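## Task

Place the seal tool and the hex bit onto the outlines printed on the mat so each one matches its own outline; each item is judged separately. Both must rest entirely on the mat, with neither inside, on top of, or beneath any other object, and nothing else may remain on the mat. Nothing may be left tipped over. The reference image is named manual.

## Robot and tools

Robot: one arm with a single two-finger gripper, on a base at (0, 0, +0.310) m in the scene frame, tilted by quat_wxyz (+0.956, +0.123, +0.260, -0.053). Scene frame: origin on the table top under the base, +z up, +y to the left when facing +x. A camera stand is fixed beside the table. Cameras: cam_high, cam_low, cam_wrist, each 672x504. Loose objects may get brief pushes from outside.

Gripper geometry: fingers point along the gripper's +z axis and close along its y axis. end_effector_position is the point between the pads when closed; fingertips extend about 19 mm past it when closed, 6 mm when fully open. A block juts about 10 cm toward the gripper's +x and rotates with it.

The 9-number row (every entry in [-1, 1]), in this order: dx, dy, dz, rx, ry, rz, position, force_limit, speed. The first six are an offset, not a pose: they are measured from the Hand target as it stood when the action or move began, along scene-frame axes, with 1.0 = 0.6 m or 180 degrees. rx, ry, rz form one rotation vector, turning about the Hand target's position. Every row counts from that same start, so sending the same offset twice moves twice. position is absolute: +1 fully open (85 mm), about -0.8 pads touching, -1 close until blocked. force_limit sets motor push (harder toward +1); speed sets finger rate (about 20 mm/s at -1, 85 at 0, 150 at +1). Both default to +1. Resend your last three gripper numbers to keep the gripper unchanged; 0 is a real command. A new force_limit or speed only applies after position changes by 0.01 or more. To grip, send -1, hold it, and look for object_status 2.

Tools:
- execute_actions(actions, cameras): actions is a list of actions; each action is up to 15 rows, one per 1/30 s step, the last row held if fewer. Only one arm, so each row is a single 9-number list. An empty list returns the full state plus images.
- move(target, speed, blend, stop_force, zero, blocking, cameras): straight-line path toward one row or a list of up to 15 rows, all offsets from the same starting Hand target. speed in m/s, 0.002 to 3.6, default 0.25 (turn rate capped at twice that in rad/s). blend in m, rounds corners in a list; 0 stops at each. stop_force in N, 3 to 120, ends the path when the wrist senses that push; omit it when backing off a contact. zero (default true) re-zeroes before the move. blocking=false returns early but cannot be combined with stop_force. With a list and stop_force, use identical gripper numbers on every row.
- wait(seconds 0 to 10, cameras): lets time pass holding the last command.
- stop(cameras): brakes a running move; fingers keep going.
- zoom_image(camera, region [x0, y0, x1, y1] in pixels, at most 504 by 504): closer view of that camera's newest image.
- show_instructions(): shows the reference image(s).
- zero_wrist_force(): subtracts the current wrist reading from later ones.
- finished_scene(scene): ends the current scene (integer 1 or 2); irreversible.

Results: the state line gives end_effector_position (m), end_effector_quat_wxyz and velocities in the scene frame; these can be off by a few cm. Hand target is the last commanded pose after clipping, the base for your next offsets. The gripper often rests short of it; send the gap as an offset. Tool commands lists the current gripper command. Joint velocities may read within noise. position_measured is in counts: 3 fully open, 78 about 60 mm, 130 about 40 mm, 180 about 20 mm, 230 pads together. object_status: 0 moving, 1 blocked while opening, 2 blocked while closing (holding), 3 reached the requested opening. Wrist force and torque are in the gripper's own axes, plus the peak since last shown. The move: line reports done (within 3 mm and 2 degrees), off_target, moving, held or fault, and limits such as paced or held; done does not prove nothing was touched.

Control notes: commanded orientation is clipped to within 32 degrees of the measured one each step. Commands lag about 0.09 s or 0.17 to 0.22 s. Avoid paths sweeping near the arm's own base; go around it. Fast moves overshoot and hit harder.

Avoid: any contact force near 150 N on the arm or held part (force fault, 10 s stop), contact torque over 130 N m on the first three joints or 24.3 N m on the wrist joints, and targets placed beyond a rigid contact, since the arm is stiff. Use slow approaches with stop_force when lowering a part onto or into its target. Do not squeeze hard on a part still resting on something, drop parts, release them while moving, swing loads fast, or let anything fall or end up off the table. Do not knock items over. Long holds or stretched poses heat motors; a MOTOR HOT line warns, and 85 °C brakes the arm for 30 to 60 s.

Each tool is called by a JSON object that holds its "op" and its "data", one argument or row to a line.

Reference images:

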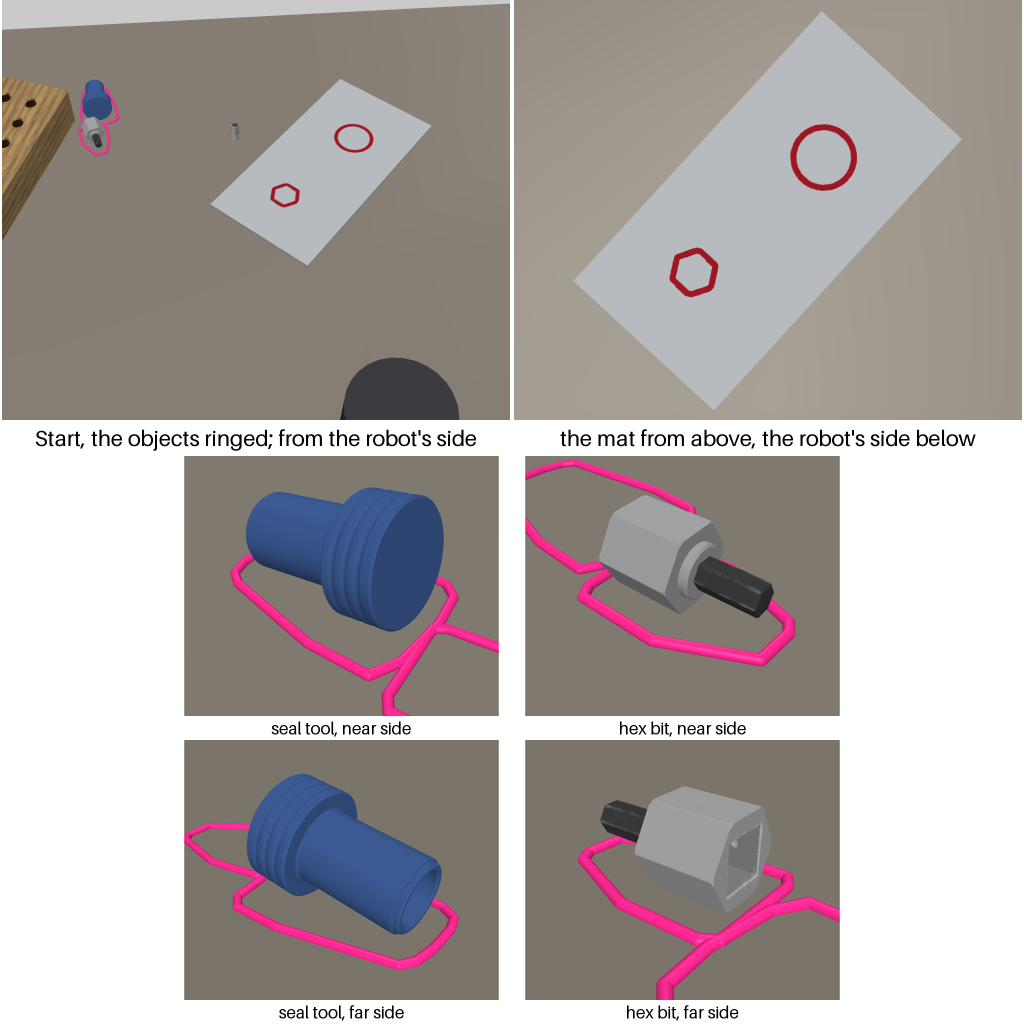

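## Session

{"op": "execute_actions", "data": {
  "actions": []
}}

Scene clock: 0.00 s.
end_effector_position=(+0.1470, +0.6202, +0.1023) position_measured=3 object_status=3 end_effector_quat_wxyz=(-0.087, -0.567, +0.761, -0.302)
Joint positions: [1.323 -0.128 0.989 -1.561 -2.429 0.493]
Joint velocities: within noise
Joint torques (N m): no reading
Wrist force (N): no reading
Wrist torque (N m): no reading
Wrist force, peak (N): no reading
Hand target: +0.1470, +0.6202, +0.1023; -0.087, -0.567, +0.761, -0.302
Tool commands: gripper/position=+1.0 gripper/force_limit=+1.0 gripper/speed=+1.0
camera_calibration:
cam_wrist: T_world_to_cam=[[-0.919852, 0.159101, -0.358552, 0.0795148], [0.229861, 0.959301, -0.164027, -0.597862], [0.317863, -0.233298, -0.918986, 0.321517], [0, 0, 0, 1]] pos_world=[0.108369, 0.635888, 0.225914]

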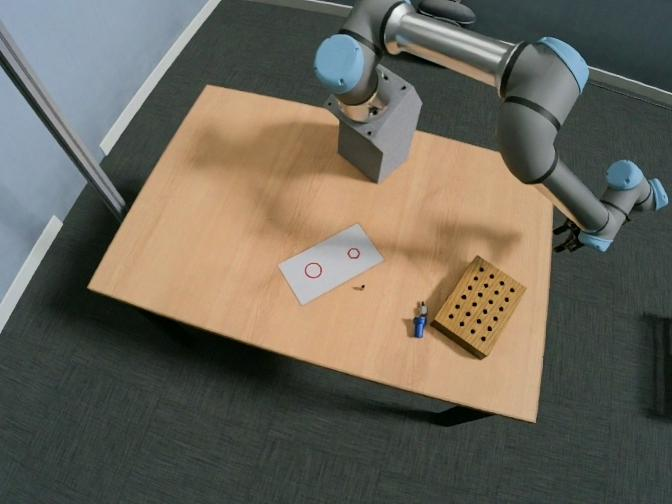

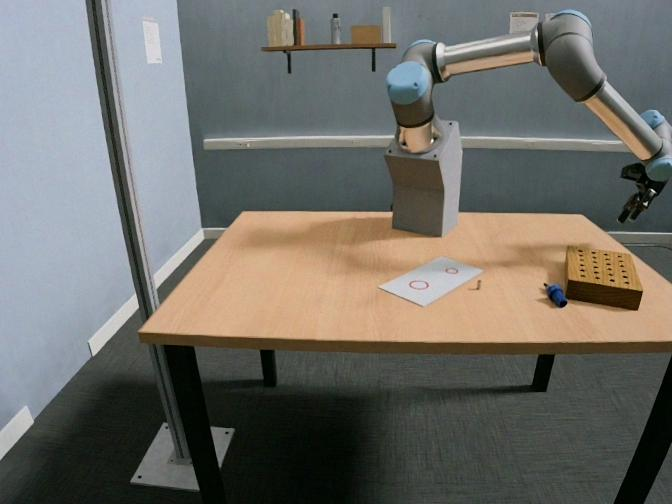

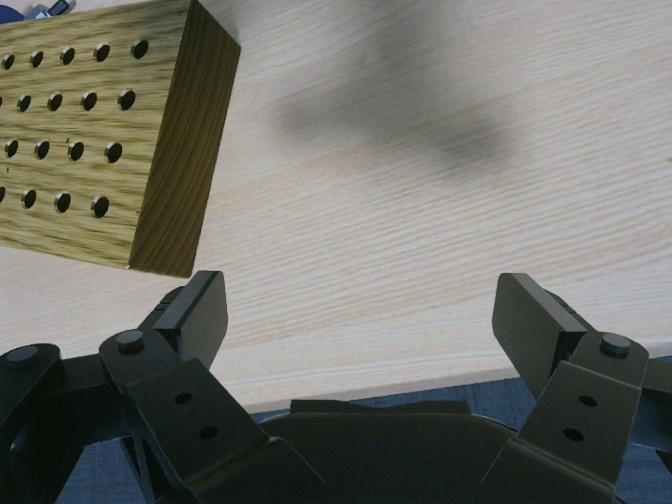

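{"op": "move", "data": {
  "target": [
    [0.1, -0.15, 0.3, 0.1, -0.03, -0.2, 1, -1, 0.5],
    [0.38, -0.517, 0.296, 0.2091, -0.0602, -0.3926, 1, -1, 0.5]
  ],
  "speed": 0.45,
  "blend": [0.06, 0],
  "cameras": ["all"]
}}

{"op": "zoom_image", "data": {
  "camera": "cam_wrist",
  "region": [220, 100, 480, 360]
}}

Scene clock: 13.60 s.
end_effector_position=(+0.3749, +0.3100, +0.2799) position_measured=3 object_status=3 end_effector_quat_wxyz=(+0.000, +0.000, +1.000, +0.000)
Joint positions: [0.825 -1.346 2.257 -2.709 -2.114 0.652]
Joint torques (N m): [11.01 -38.84 -3.97 -4.78 2.59 -2.64]
Wrist force (N): [-0.8 1.2 -1.1]
Wrist torque (N m): [0.04 -0.12 0.03]
Wrist force, peak (N): [-1.9 -0.5 -0.8]
Hand target: +0.3750, +0.3100, +0.2799; +0.000, +0.000, +1.000, +0.000
Off the commanded pose: 0.000 m, 0 deg.
move: done
camera_calibration:
cam_wrist: T_world_to_cam=[[-0.0156582, 0.99986, -0.00595203, -0.296089], [0.934425, 0.0167513, 0.355766, -0.441087], [0.355815, 0.0000089351, -0.934556, 0.257695], [0, 0, 0, 1]] pos_world=[0.315835, 0.303434, 0.395991]

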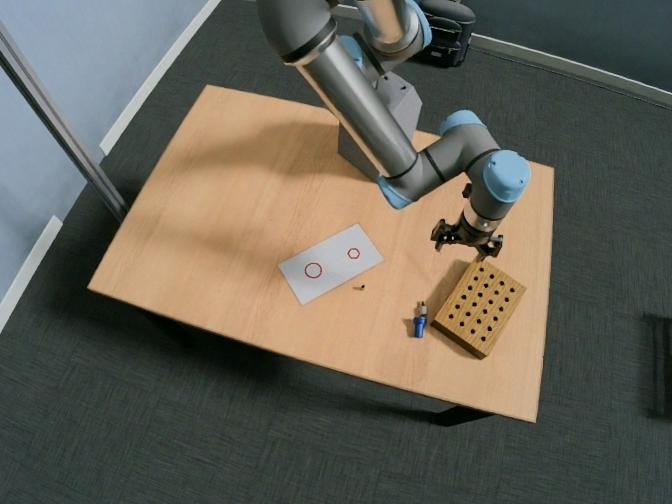

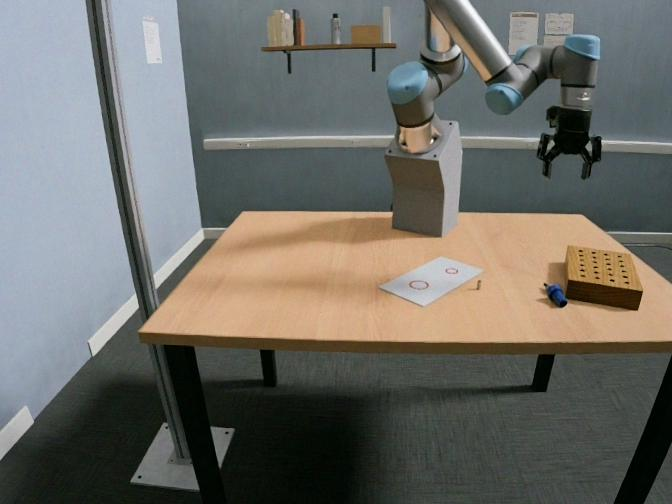

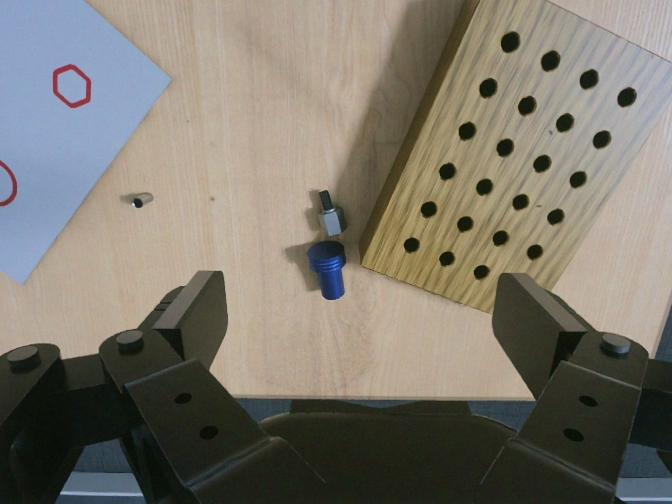

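Scaled by 1.938 from the camera's 672x504 image, which has a finer 960x720 frame.

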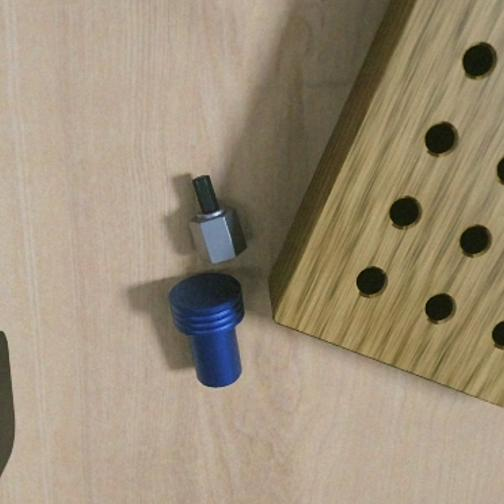

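{"op": "zoom_image", "data": {
  "camera": "cam_wrist",
  "region": [295, 180, 365, 250]
}}

{"op": "zoom_image", "data": {
  "camera": "cam_low",
  "region": [520, 260, 600, 320]
}}

{"op": "zoom_image", "data": {
  "camera": "cam_high",
  "region": [270, 215, 440, 345]
}}

Scaled by 7.200 from the camera's 672x504 image, which has a finer 960x720 frame.

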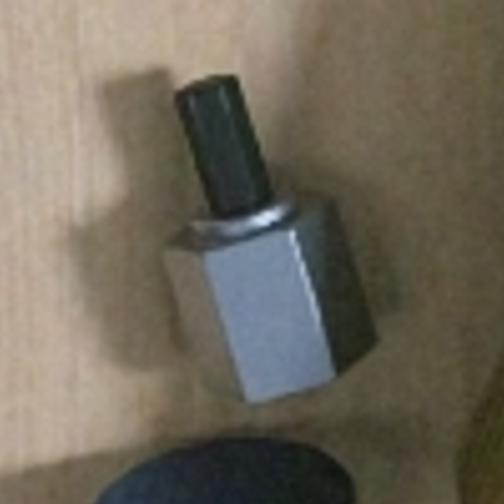

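Scaled by 6.300 from the camera's 672x504 image, which has a finer 960x720 frame.

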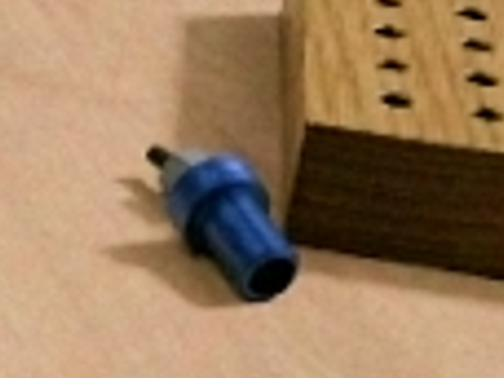

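Scaled by 2.965 from the camera's 672x504 image, which has a finer 960x720 frame.

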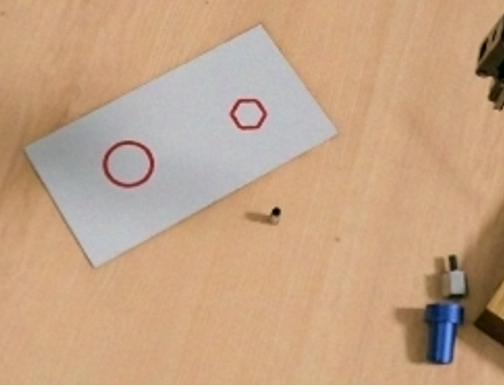

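{"op": "move", "data": {
  "target": [0.001, -0.0418, -0.3335, 0.0141, -0.1106, 0.0798, 0.05, -1, 0.5],
  "speed": 0.3,
  "cameras": ["cam_wrist"]
}}

{"op": "zoom_image", "data": {
  "camera": "cam_wrist",
  "region": [240, 150, 480, 390]
}}

Scene clock: 86.83 s.
end_effector_position=(+0.3756, +0.2849, +0.0798) position_measured=123 object_status=3 end_effector_quat_wxyz=(+0.172, -0.124, +0.977, +0.022)
Joint positions: [0.559 -0.589 2.329 -4.071 -2.041 -0.07]
Joint torques (N m): [14.67 -19.48 -1.25 -5.25 2.42 -2.83]
Wrist force (N): [-1.0 1.5 -1.2]
Wrist torque (N m): [0.13 -0.13 0.11]
Wrist force, peak (N): [-1.1 1.9 -3.3]
Hand target: +0.3756, +0.2849, +0.0798; +0.172, -0.124, +0.977, +0.022
Off the commanded pose: 0.000 m, 0 deg.
move: done
camera_calibration:
cam_wrist: T_world_to_cam=[[-0.262761, 0.9648, -0.0108643, -0.168984], [0.728005, 0.205635, 0.654005, -0.37012], [0.633218, 0.163938, -0.756412, -0.0946642], [0, 0, 0, 1]] pos_world=[0.28499, 0.254665, 0.168619]
Images, in order (width x height): cam_wrist 672x504.

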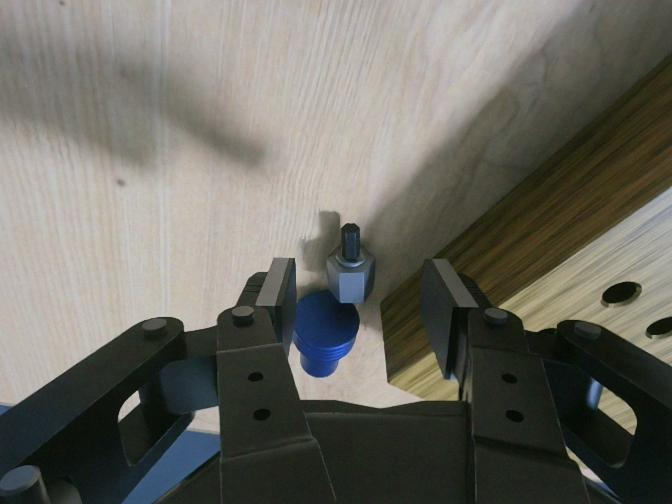

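Scaled by 2.100 from the camera's 672x504 image, which has a finer 960x720 frame.

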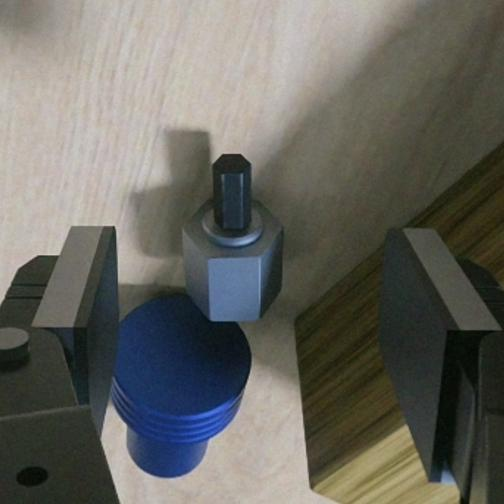

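{"op": "move", "data": {
  "target": [0.0192, 0.0052, -0.0781, 0, 0, 0, 0.05, -1, 0.5],
  "speed": 0.12
}}

{"op": "move", "data": {
  "target": [0.0051, 0.0013, -0.0157, 0, 0, 0, 0.05, -1, 0.5],
  "speed": 0.008,
  "stop_force": 3,
  "cameras": ["cam_wrist"]
}}

{"op": "zoom_image", "data": {
  "camera": "cam_wrist",
  "region": [240, 150, 480, 390]
}}

Scene clock: 105.80 s.
end_effector_position=(+0.3870, +0.2880, +0.0331) position_measured=123 object_status=3 end_effector_quat_wxyz=(+0.172, -0.124, +0.977, +0.022)
Joint positions: [0.501 -0.49 2.233 -4.094 -2.001 -0.116]
Joint torques (N m): [17.01 -18.91 -1.82 -5.41 2.49 -2.91]
Wrist force (N): [-1.2 1.5 -1.5]
Wrist torque (N m): [0.12 -0.12 0.09]
Wrist force, peak (N): [-1.3 1.4 -2.1]
Hand target: +0.3871, +0.2880, +0.0329; +0.172, -0.124, +0.977, +0.022
Off the commanded pose: 0.000 m, 0 deg.
move: done

Scene clock: 107.90 s.
end_effector_position=(+0.3901, +0.2888, +0.0235) position_measured=123 object_status=3 end_effector_quat_wxyz=(+0.172, -0.124, +0.977, +0.022)
Joint positions: [0.49 -0.473 2.212 -4.093 -1.994 -0.125]
Joint torques (N m): [15.75 -19.78 0.08 -0.25 2.67 -2.74]
Wrist force (N): [-1.1 1.5 -0.9]
Wrist torque (N m): [0.13 -0.13 0.10]
Wrist force, peak (N): [-1.3 1.7 -1.3]
Hand target: +0.3901, +0.2888, +0.0235; +0.172, -0.124, +0.977, +0.022
Off the commanded pose: 0.000 m, 0 deg.
move: done
camera_calibration:
cam_wrist: T_world_to_cam=[[-0.262823, 0.964783, -0.0108276, -0.169504], [0.727898, 0.205633, 0.654125, -0.344711], [0.633315, 0.164038, -0.756309, -0.147201], [0, 0, 0, 1]] pos_world=[0.299589, 0.258565, 0.112319]
Images, in order (width x height): cam_wrist 672x504.

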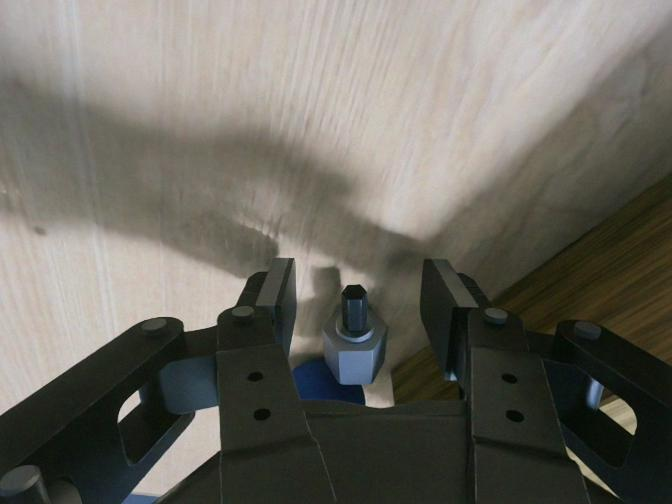

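Scaled by 2.100 from the camera's 672x504 image, which has a finer 960x720 frame.

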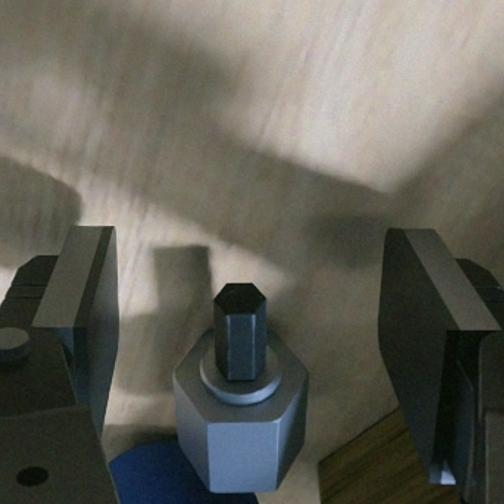

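{"op": "move", "data": {
  "target": [
    [0, 0, 0, 0, 0, 0, -1, -0.6, -1],
    [0, 0, 0.12, 0, 0, 0, -1, -0.6, -1]
  ],
  "speed": 0.1,
  "cameras": ["cam_wrist"]
}}

{"op": "zoom_image", "data": {
  "camera": "cam_wrist",
  "region": [240, 180, 480, 420]
}}

Scene clock: 124.53 s.
end_effector_position=(+0.3901, +0.2888, +0.0954) position_measured=213 object_status=2 end_effector_quat_wxyz=(+0.172, -0.124, +0.977, +0.022)
Joint positions: [0.574 -0.656 2.326 -3.996 -2.052 -0.058]
Joint torques (N m): [32.96 -44.12 11.71 -0.07 -2.13 2.66]
Wrist force (N): [-0.9 1.3 -0.5]
Wrist torque (N m): [0.11 -0.10 -0.09]
Wrist force, peak (N): [-1.4 1.3 -1.9]
Hand target: +0.3901, +0.2888, +0.0955; +0.172, -0.124, +0.977, +0.022
Off the commanded pose: 0.000 m, 0 deg.
move: done
camera_calibration:
cam_wrist: T_world_to_cam=[[-0.262841, 0.964778, -0.0108441, -0.168715], [0.727892, 0.205657, 0.654125, -0.391747], [0.633315, 0.164038, -0.756309, -0.0928221], [0, 0, 0, 1]] pos_world=[0.299589, 0.258565, 0.184219]
Images, in order (width x height): cam_wrist 672x504.

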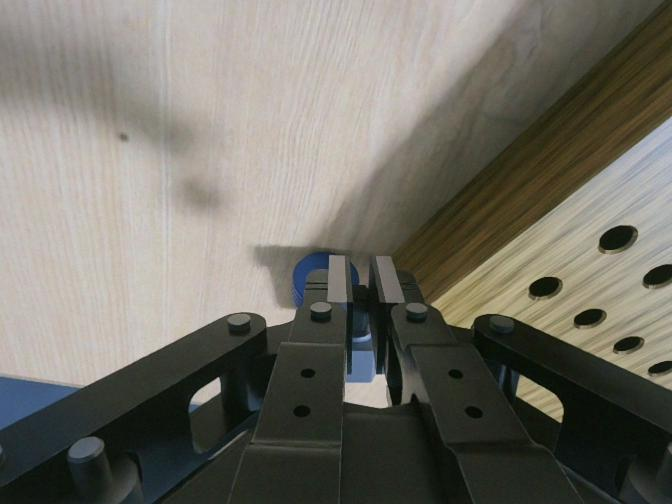

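Scaled by 2.100 from the camera's 672x504 image, which has a finer 960x720 frame.

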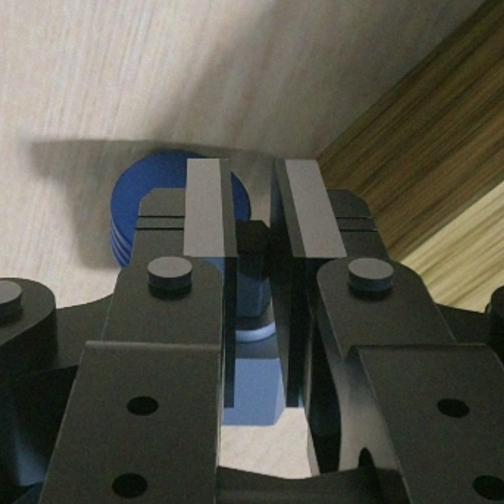

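{"op": "move", "data": {
  "target": [0.0, -0.05, 0.2, -0.0141, 0.1106, -0.0798, -1, -0.6, -1],
  "speed": 0.3
}}

{"op": "move", "data": {
  "target": [-0.16, -0.37, 0.0, 0, 0, 0, -1, -0.6, -1],
  "speed": 0.3,
  "cameras": ["all"]
}}

{"op": "zoom_image", "data": {
  "camera": "cam_wrist",
  "region": [150, 0, 550, 300]
}}

Scene clock: 141.70 s.
end_effector_position=(+0.3901, +0.2588, +0.2155) position_measured=213 object_status=2 end_effector_quat_wxyz=(+0.000, +0.000, +1.000, +0.000)
Joint positions: [0.641 -1.278 2.356 -2.976 -2.063 0.448]
Joint torques (N m): [11.26 -39.45 -13.23 0.32 2.53 2.55]
Wrist force (N): [-0.9 1.3 -0.6]
Wrist torque (N m): [0.07 -0.10 -0.16]
Wrist force, peak (N): [-1.2 1.2 -1.8]
Hand target: +0.3901, +0.2588, +0.2155; +0.000, +0.000, +1.000, +0.000
Off the commanded pose: 0.000 m, 0 deg.
move: done

Scene clock: 143.10 s.
end_effector_position=(+0.3275, +0.1222, +0.2144) position_measured=213 object_status=2 end_effector_quat_wxyz=(-0.004, +0.003, +1.000, -0.011)
Joint positions: [0.34 -1.494 2.719 -3.242 -1.966 0.152]
Joint torques (N m): [21.51 -8.2 -7.69 0.13 -2.15 2.71]
Wrist force (N): [-0.5 1.5 -0.7]
Wrist torque (N m): [0.10 -0.17 -0.16]
Wrist force, peak (N): [4.8 -6.7 0.5]
Hand target: +0.3275, +0.1223, +0.2144; -0.004, +0.003, +1.000, -0.011 (not the last commanded pose)
Off the commanded pose: 0.092 m, 1 deg.
move: held (a check stopped the path); limits=held
pose unreachable: on one or more control steps of this call, first in action 0 (counted from 0), an arm could not follow its commanded pose, so it was not sent that pose on those steps. It may still have moved: this result reports where it is.
cause: moving toward the commanded pose would bring two parts of the arm too close to each other (joints 3 (elbow) and 4 (wrist 1) lie between them).
camera_calibration:
cam_wrist: T_world_to_cam=[[-0.0100936, 0.999596, -0.0265605, -0.106815], [0.937193, 0.0187184, 0.348309, -0.369838], [0.348665, -0.0213766, -0.937004, 0.218762], [0, 0, 0, 1]] pos_world=[0.269257, 0.118371, 0.330962]

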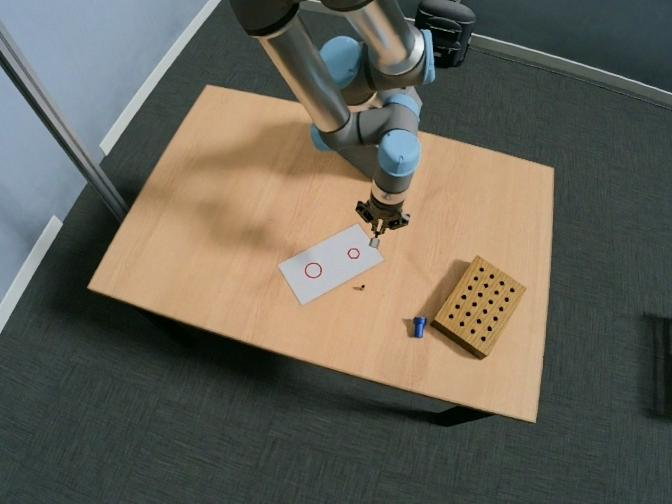

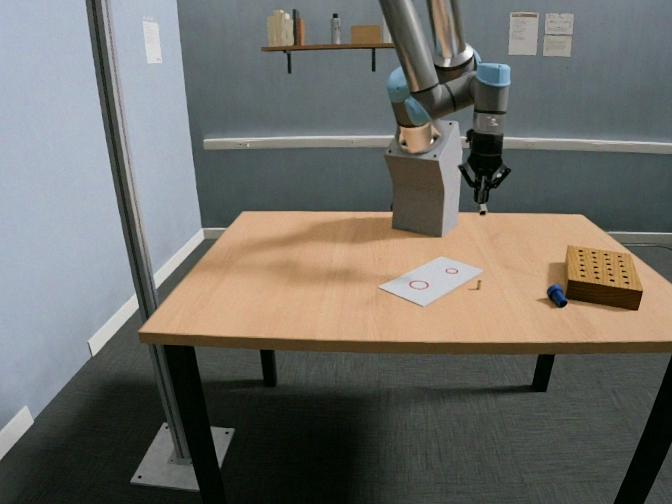

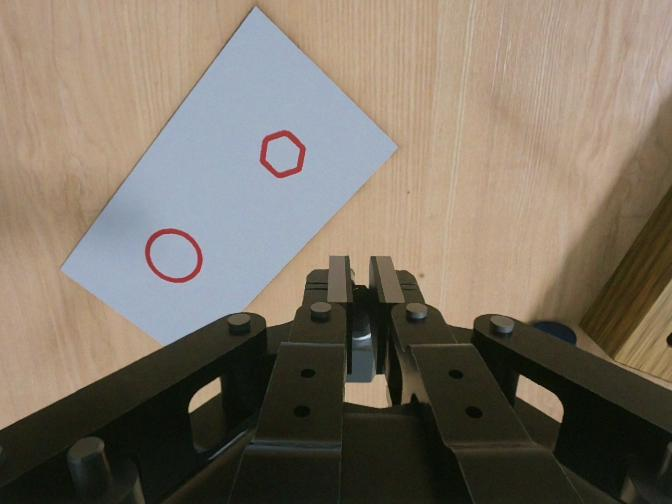

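Scaled by 1.260 from the camera's 672x504 image, which has a finer 960x720 frame.

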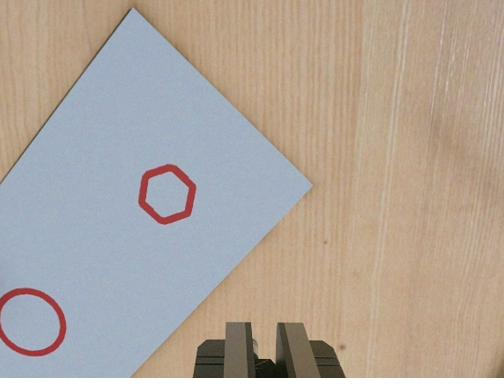

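{"op": "move", "data": {
  "target": [
    [0.1208, -0.1037, 0.076, 0.072, 0.1835, -0.0998, -1, -0.6, -1],
    [-0.0273, -0.1072, -0.1573, 0.144, 0.367, -0.1997, -1, -0.6, -1]
  ],
  "speed": 0.4,
  "blend": [0.03, 0],
  "cameras": ["all"]
}}

{"op": "zoom_image", "data": {
  "camera": "cam_wrist",
  "region": [250, 200, 480, 430]
}}

{"op": "zoom_image", "data": {
  "camera": "cam_low",
  "region": [370, 220, 510, 320]
}}

Scene clock: 175.23 s.
end_effector_position=(+0.3112, +0.0580, +0.1201) position_measured=213 object_status=2 end_effector_quat_wxyz=(-0.538, +0.285, +0.768, +0.200)
Joint positions: [-0.355 -1.197 2.15 -1.898 -1.351 0.1]
Joint torques (N m): [1.57 -23.15 -8.24 3.79 2.71 -2.81]
Wrist force (N): [-0.3 1.5 0.8]
Wrist torque (N m): [0.26 0.29 -0.18]
Wrist force, peak (N): [-0.9 1.6 -2.6]
Hand target: +0.3111, +0.0580, +0.1200; -0.538, +0.285, +0.768, +0.200
Off the commanded pose: 0.000 m, 0 deg.
move: done
camera_calibration:
cam_wrist: T_world_to_cam=[[0.644371, 0.764594, 0.0134817, -0.240135], [0.506552, -0.413563, -0.756552, -0.0287551], [-0.57288, 0.494329, -0.653795, 0.357544], [0, 0, 0, 1]] pos_world=[0.374132, -0.00503065, 0.215243]

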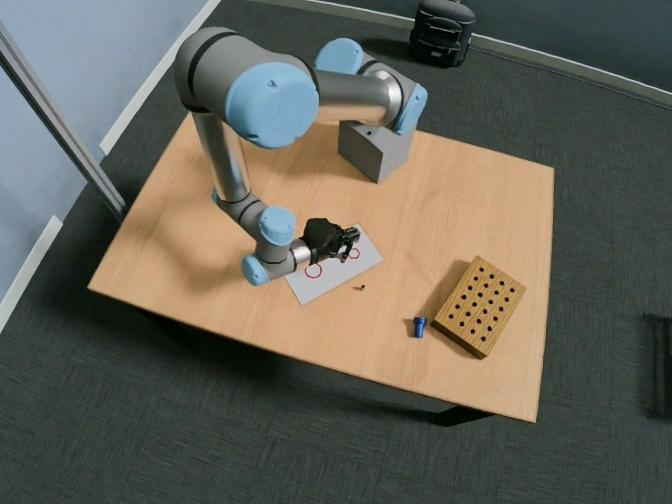

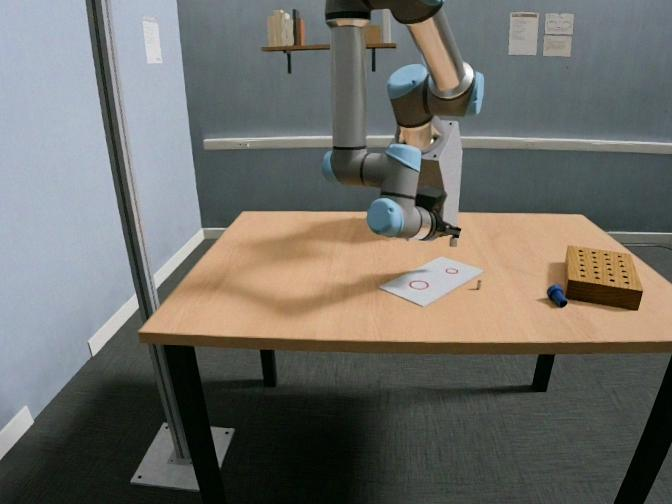

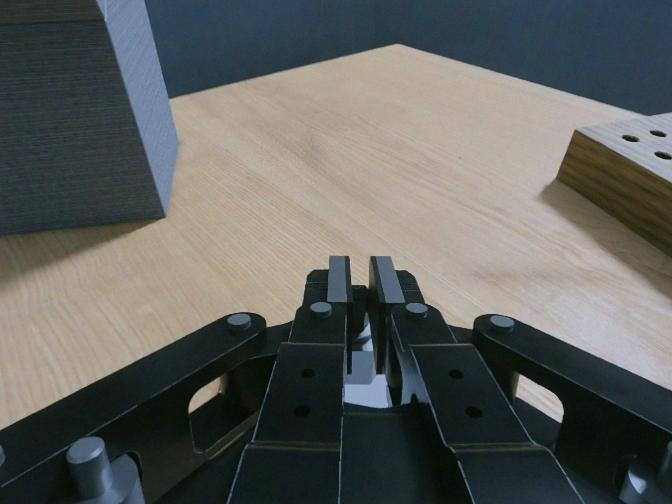

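Scaled by 2.191 from the camera's 672x504 image, which has a finer 960x720 frame.

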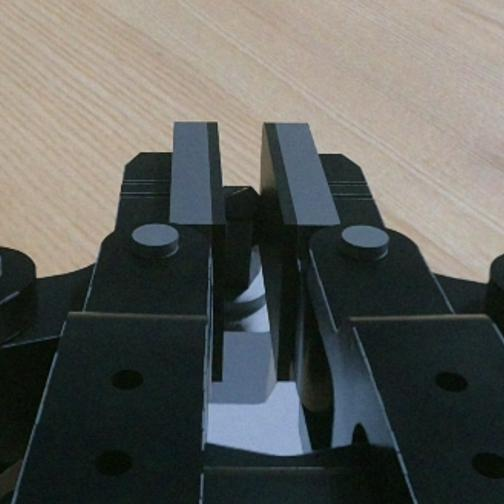

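Scaled by 3.600 from the camera's 672x504 image, which has a finer 960x720 frame.

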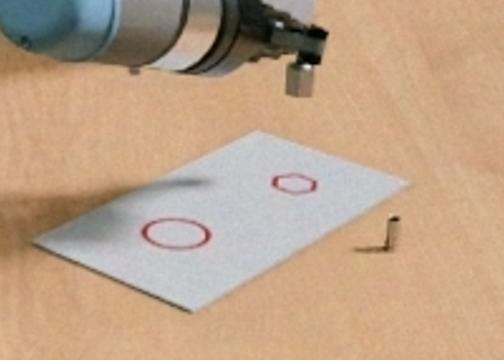

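{"op": "move", "data": {
  "target": [0, 0, -0.1, 0, 0, 0, -1, -0.6, -1],
  "speed": 0.12,
  "cameras": ["all"]
}}

{"op": "zoom_image", "data": {
  "camera": "cam_wrist",
  "region": [250, 200, 480, 430]
}}

{"op": "zoom_image", "data": {
  "camera": "cam_low",
  "region": [420, 230, 490, 290]
}}

{"op": "zoom_image", "data": {
  "camera": "cam_high",
  "region": [310, 220, 390, 290]
}}

Scene clock: 179.97 s.
end_effector_position=(+0.3111, +0.0579, +0.0601) position_measured=213 object_status=2 end_effector_quat_wxyz=(-0.538, +0.285, +0.768, +0.200)
Joint positions: [-0.357 -1.032 2.076 -1.989 -1.353 0.098]
Joint torques (N m): [20 -23.93 -5.6 -1.66 1.02 1.72]
Wrist force (N): [-0.4 1.6 0.9]
Wrist torque (N m): [0.28 0.31 -0.19]
Wrist force, peak (N): [-1.3 1.4 1.1]
Hand target: +0.3111, +0.0580, +0.0600; -0.538, +0.285, +0.768, +0.200
Off the commanded pose: 0.000 m, 0 deg.
move: done
camera_calibration:
cam_wrist: T_world_to_cam=[[0.644367, 0.764598, 0.0134906, -0.239251], [0.506515, -0.413517, -0.756602, -0.0740923], [-0.572917, 0.494362, -0.653737, 0.318436], [0, 0, 0, 1]] pos_world=[0.374132, -0.00513062, 0.155343]

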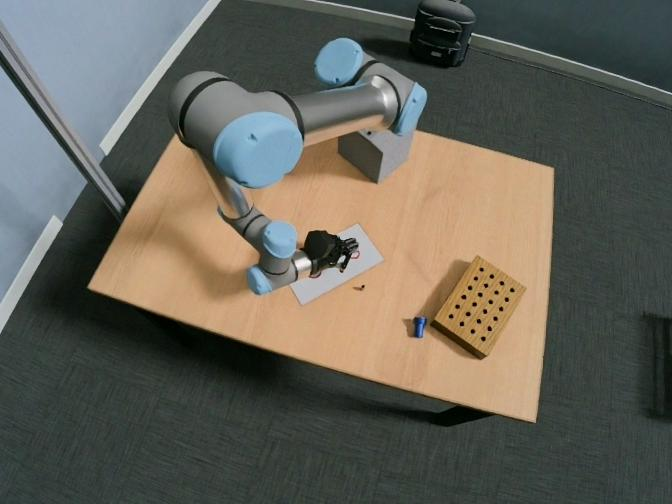

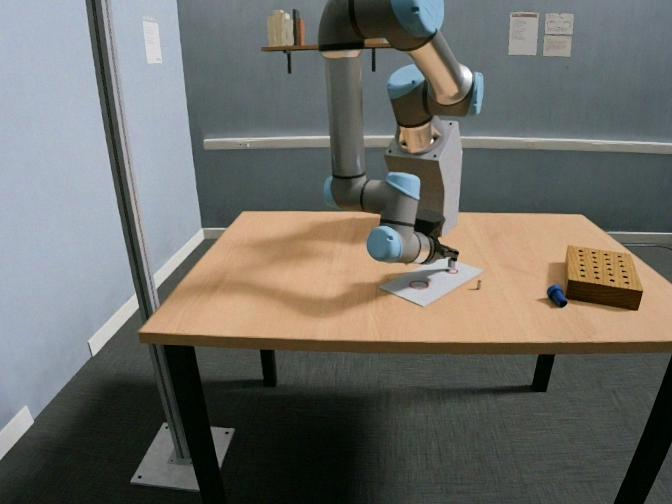

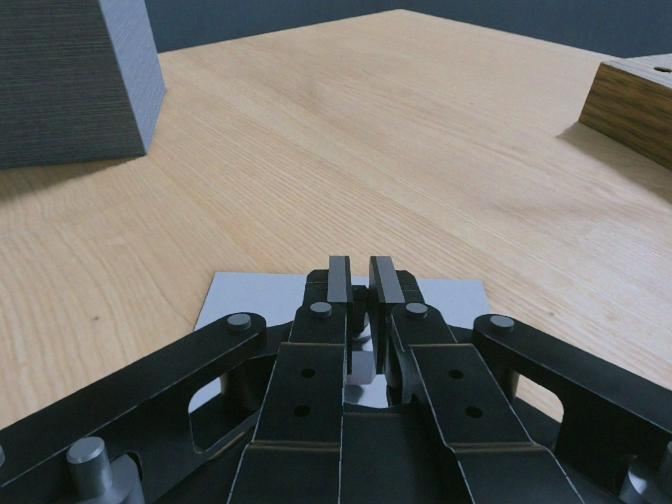

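Scaled by 2.191 from the camera's 672x504 image, which has a finer 960x720 frame.

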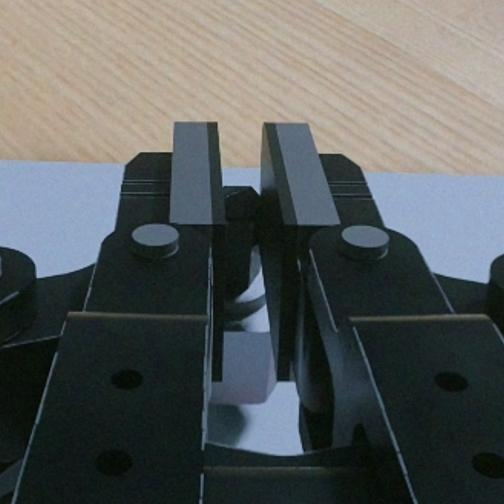

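Scaled by 7.200 from the camera's 672x504 image, which has a finer 960x720 frame.

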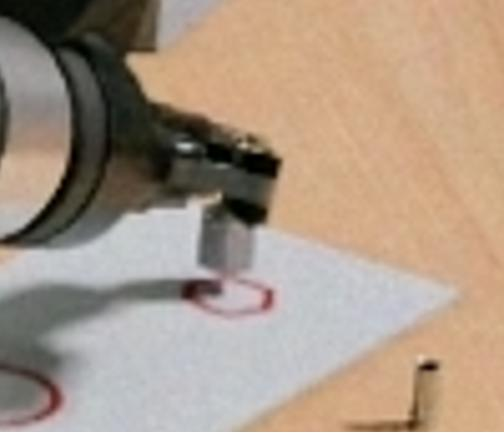

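Scaled by 6.300 from the camera's 672x504 image, which has a finer 960x720 frame.

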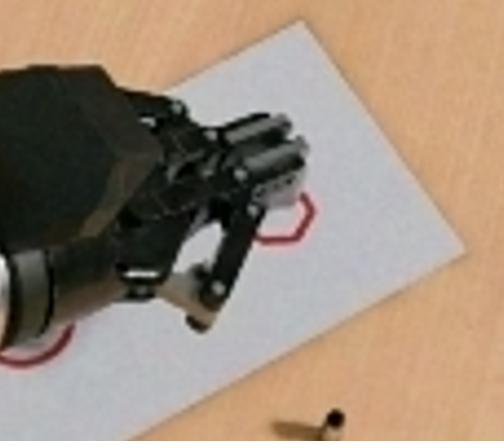

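{"op": "zoom_image", "data": {
  "camera": "cam_high",
  "region": [336, 236, 372, 266]
}}

{"op": "zoom_image", "data": {
  "camera": "cam_low",
  "region": [440, 250, 464, 276]
}}

{"op": "zoom_image", "data": {
  "camera": "cam_wrist",
  "region": [330, 320, 410, 410]
}}

Scaled by 14.000 from the camera's 672x504 image, which has a finer 960x720 frame.

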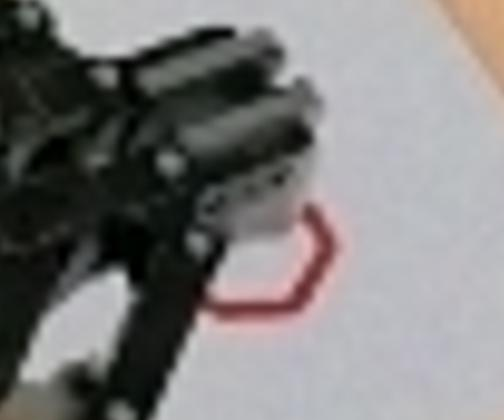

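Scaled by 19.385 from the camera's 672x504 image, which has a finer 960x720 frame.

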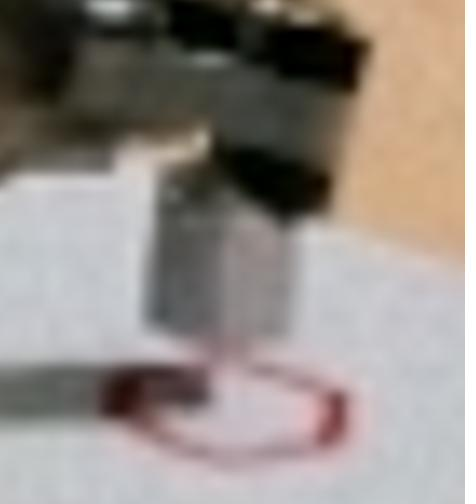

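Scaled by 5.600 from the camera's 672x504 image, which has a finer 960x720 frame.

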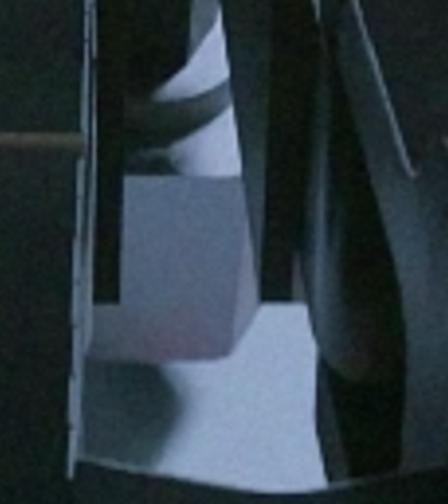

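{"op": "move", "data": {
  "target": [0.0035, 0.0027, -0.0133, 0, 0, 0, -1, -0.6, -1],
  "speed": 0.05
}}

{"op": "move", "data": {
  "target": [0, 0, -0.02, 0, 0, 0, -1, -0.6, -1],
  "speed": 0.003,
  "stop_force": 3,
  "cameras": ["all"]
}}

{"op": "zoom_image", "data": {
  "camera": "cam_high",
  "region": [336, 236, 372, 266]
}}

{"op": "zoom_image", "data": {
  "camera": "cam_low",
  "region": [440, 250, 464, 276]
}}

{"op": "zoom_image", "data": {
  "camera": "cam_wrist",
  "region": [330, 320, 410, 410]
}}

Scene clock: 214.10 s.
end_effector_position=(+0.3132, +0.0596, +0.0521) position_measured=213 object_status=2 end_effector_quat_wxyz=(-0.538, +0.285, +0.768, +0.200)
Joint positions: [-0.353 -1.01 2.06 -1.996 -1.35 0.102]
Joint torques (N m): [18.98 -25.01 -6.63 -1.52 2.7 2.71]
Wrist force (N): [-0.1 1.6 0.5]
Wrist torque (N m): [0.29 0.27 -0.37]
Wrist force, peak (N): [-0.4 1.7 0.9]
Hand target: +0.3132, +0.0596, +0.0520; -0.538, +0.285, +0.768, +0.200
Off the commanded pose: 0.000 m, 0 deg.
move: done

Scene clock: 216.10 s.
end_effector_position=(+0.3132, +0.0596, +0.0496) position_measured=213 object_status=2 end_effector_quat_wxyz=(-0.538, +0.285, +0.768, +0.200)
Joint positions: [-0.352 -1.004 2.057 -1.999 -1.35 0.102]
Joint torques (N m): [10.25 -49.03 8.57 2.33 0.58 -0.45]
Wrist force (N): [2.6 1.4 -0.2]
Wrist torque (N m): [0.27 0.30 -0.36]
Wrist force, peak (N): [3.6 1.4 -0.7]
Hand target: +0.3132, +0.0596, +0.0496; -0.538, +0.285, +0.768, +0.200 (not the last commanded pose)
Off the commanded pose: 0.010 m, 0 deg.
move: contact
camera_calibration:
cam_wrist: T_world_to_cam=[[0.644445, 0.764533, 0.0133913, -0.241777], [0.506328, -0.413543, -0.756713, -0.0823113], [-0.572994, 0.49444, -0.65361, 0.311945], [0, 0, 0, 1]] pos_world=[0.376232, -0.00343085, 0.144842]

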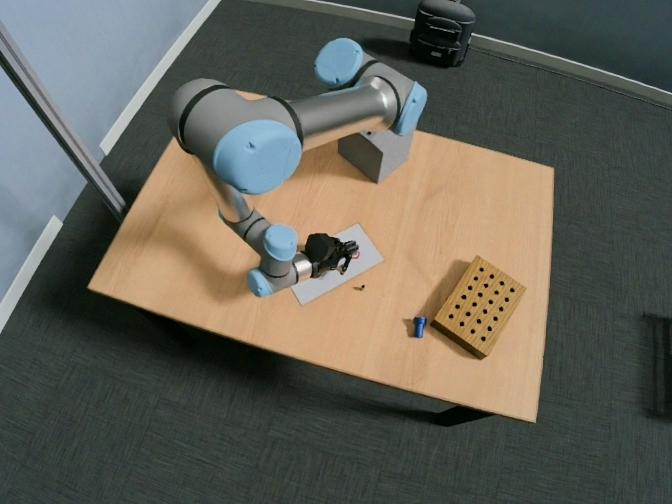

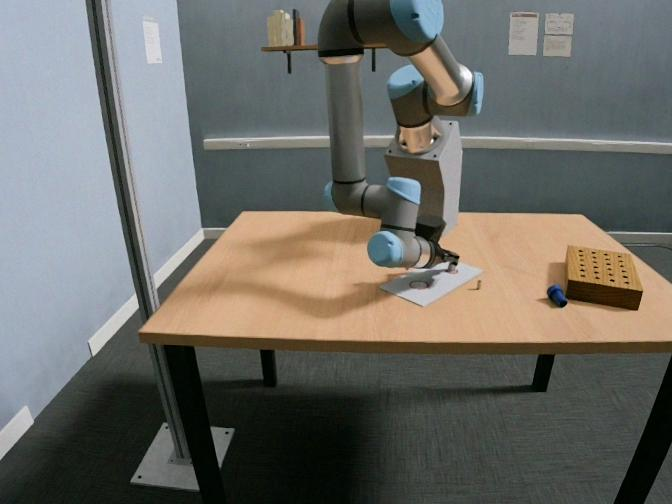

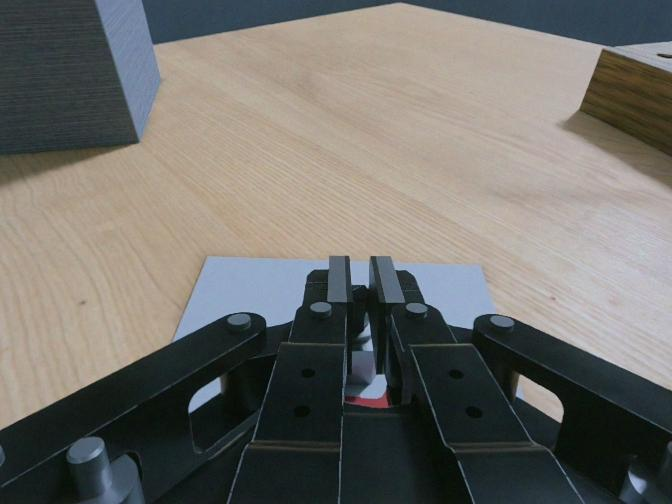

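Scaled by 14.000 from the camera's 672x504 image, which has a finer 960x720 frame.

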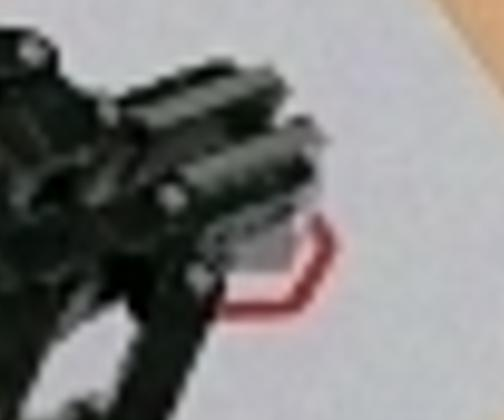

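Scaled by 19.385 from the camera's 672x504 image, which has a finer 960x720 frame.

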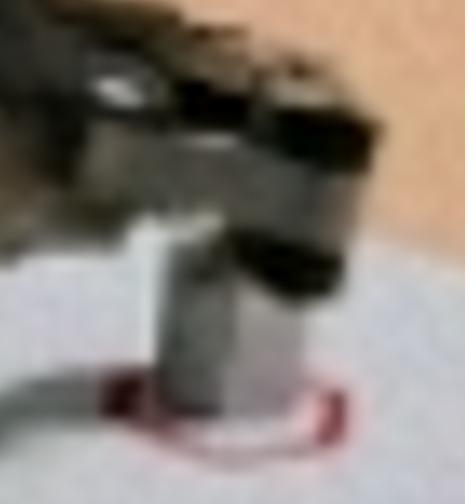

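Scaled by 5.600 from the camera's 672x504 image, which has a finer 960x720 frame.

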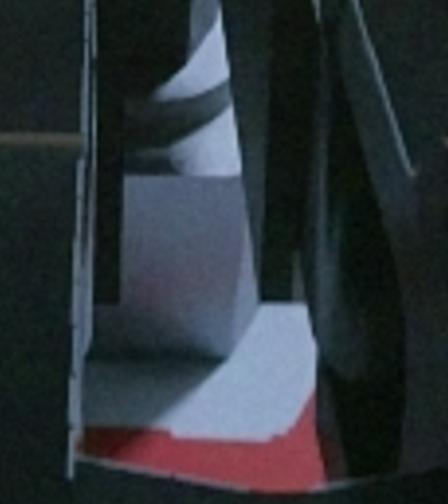

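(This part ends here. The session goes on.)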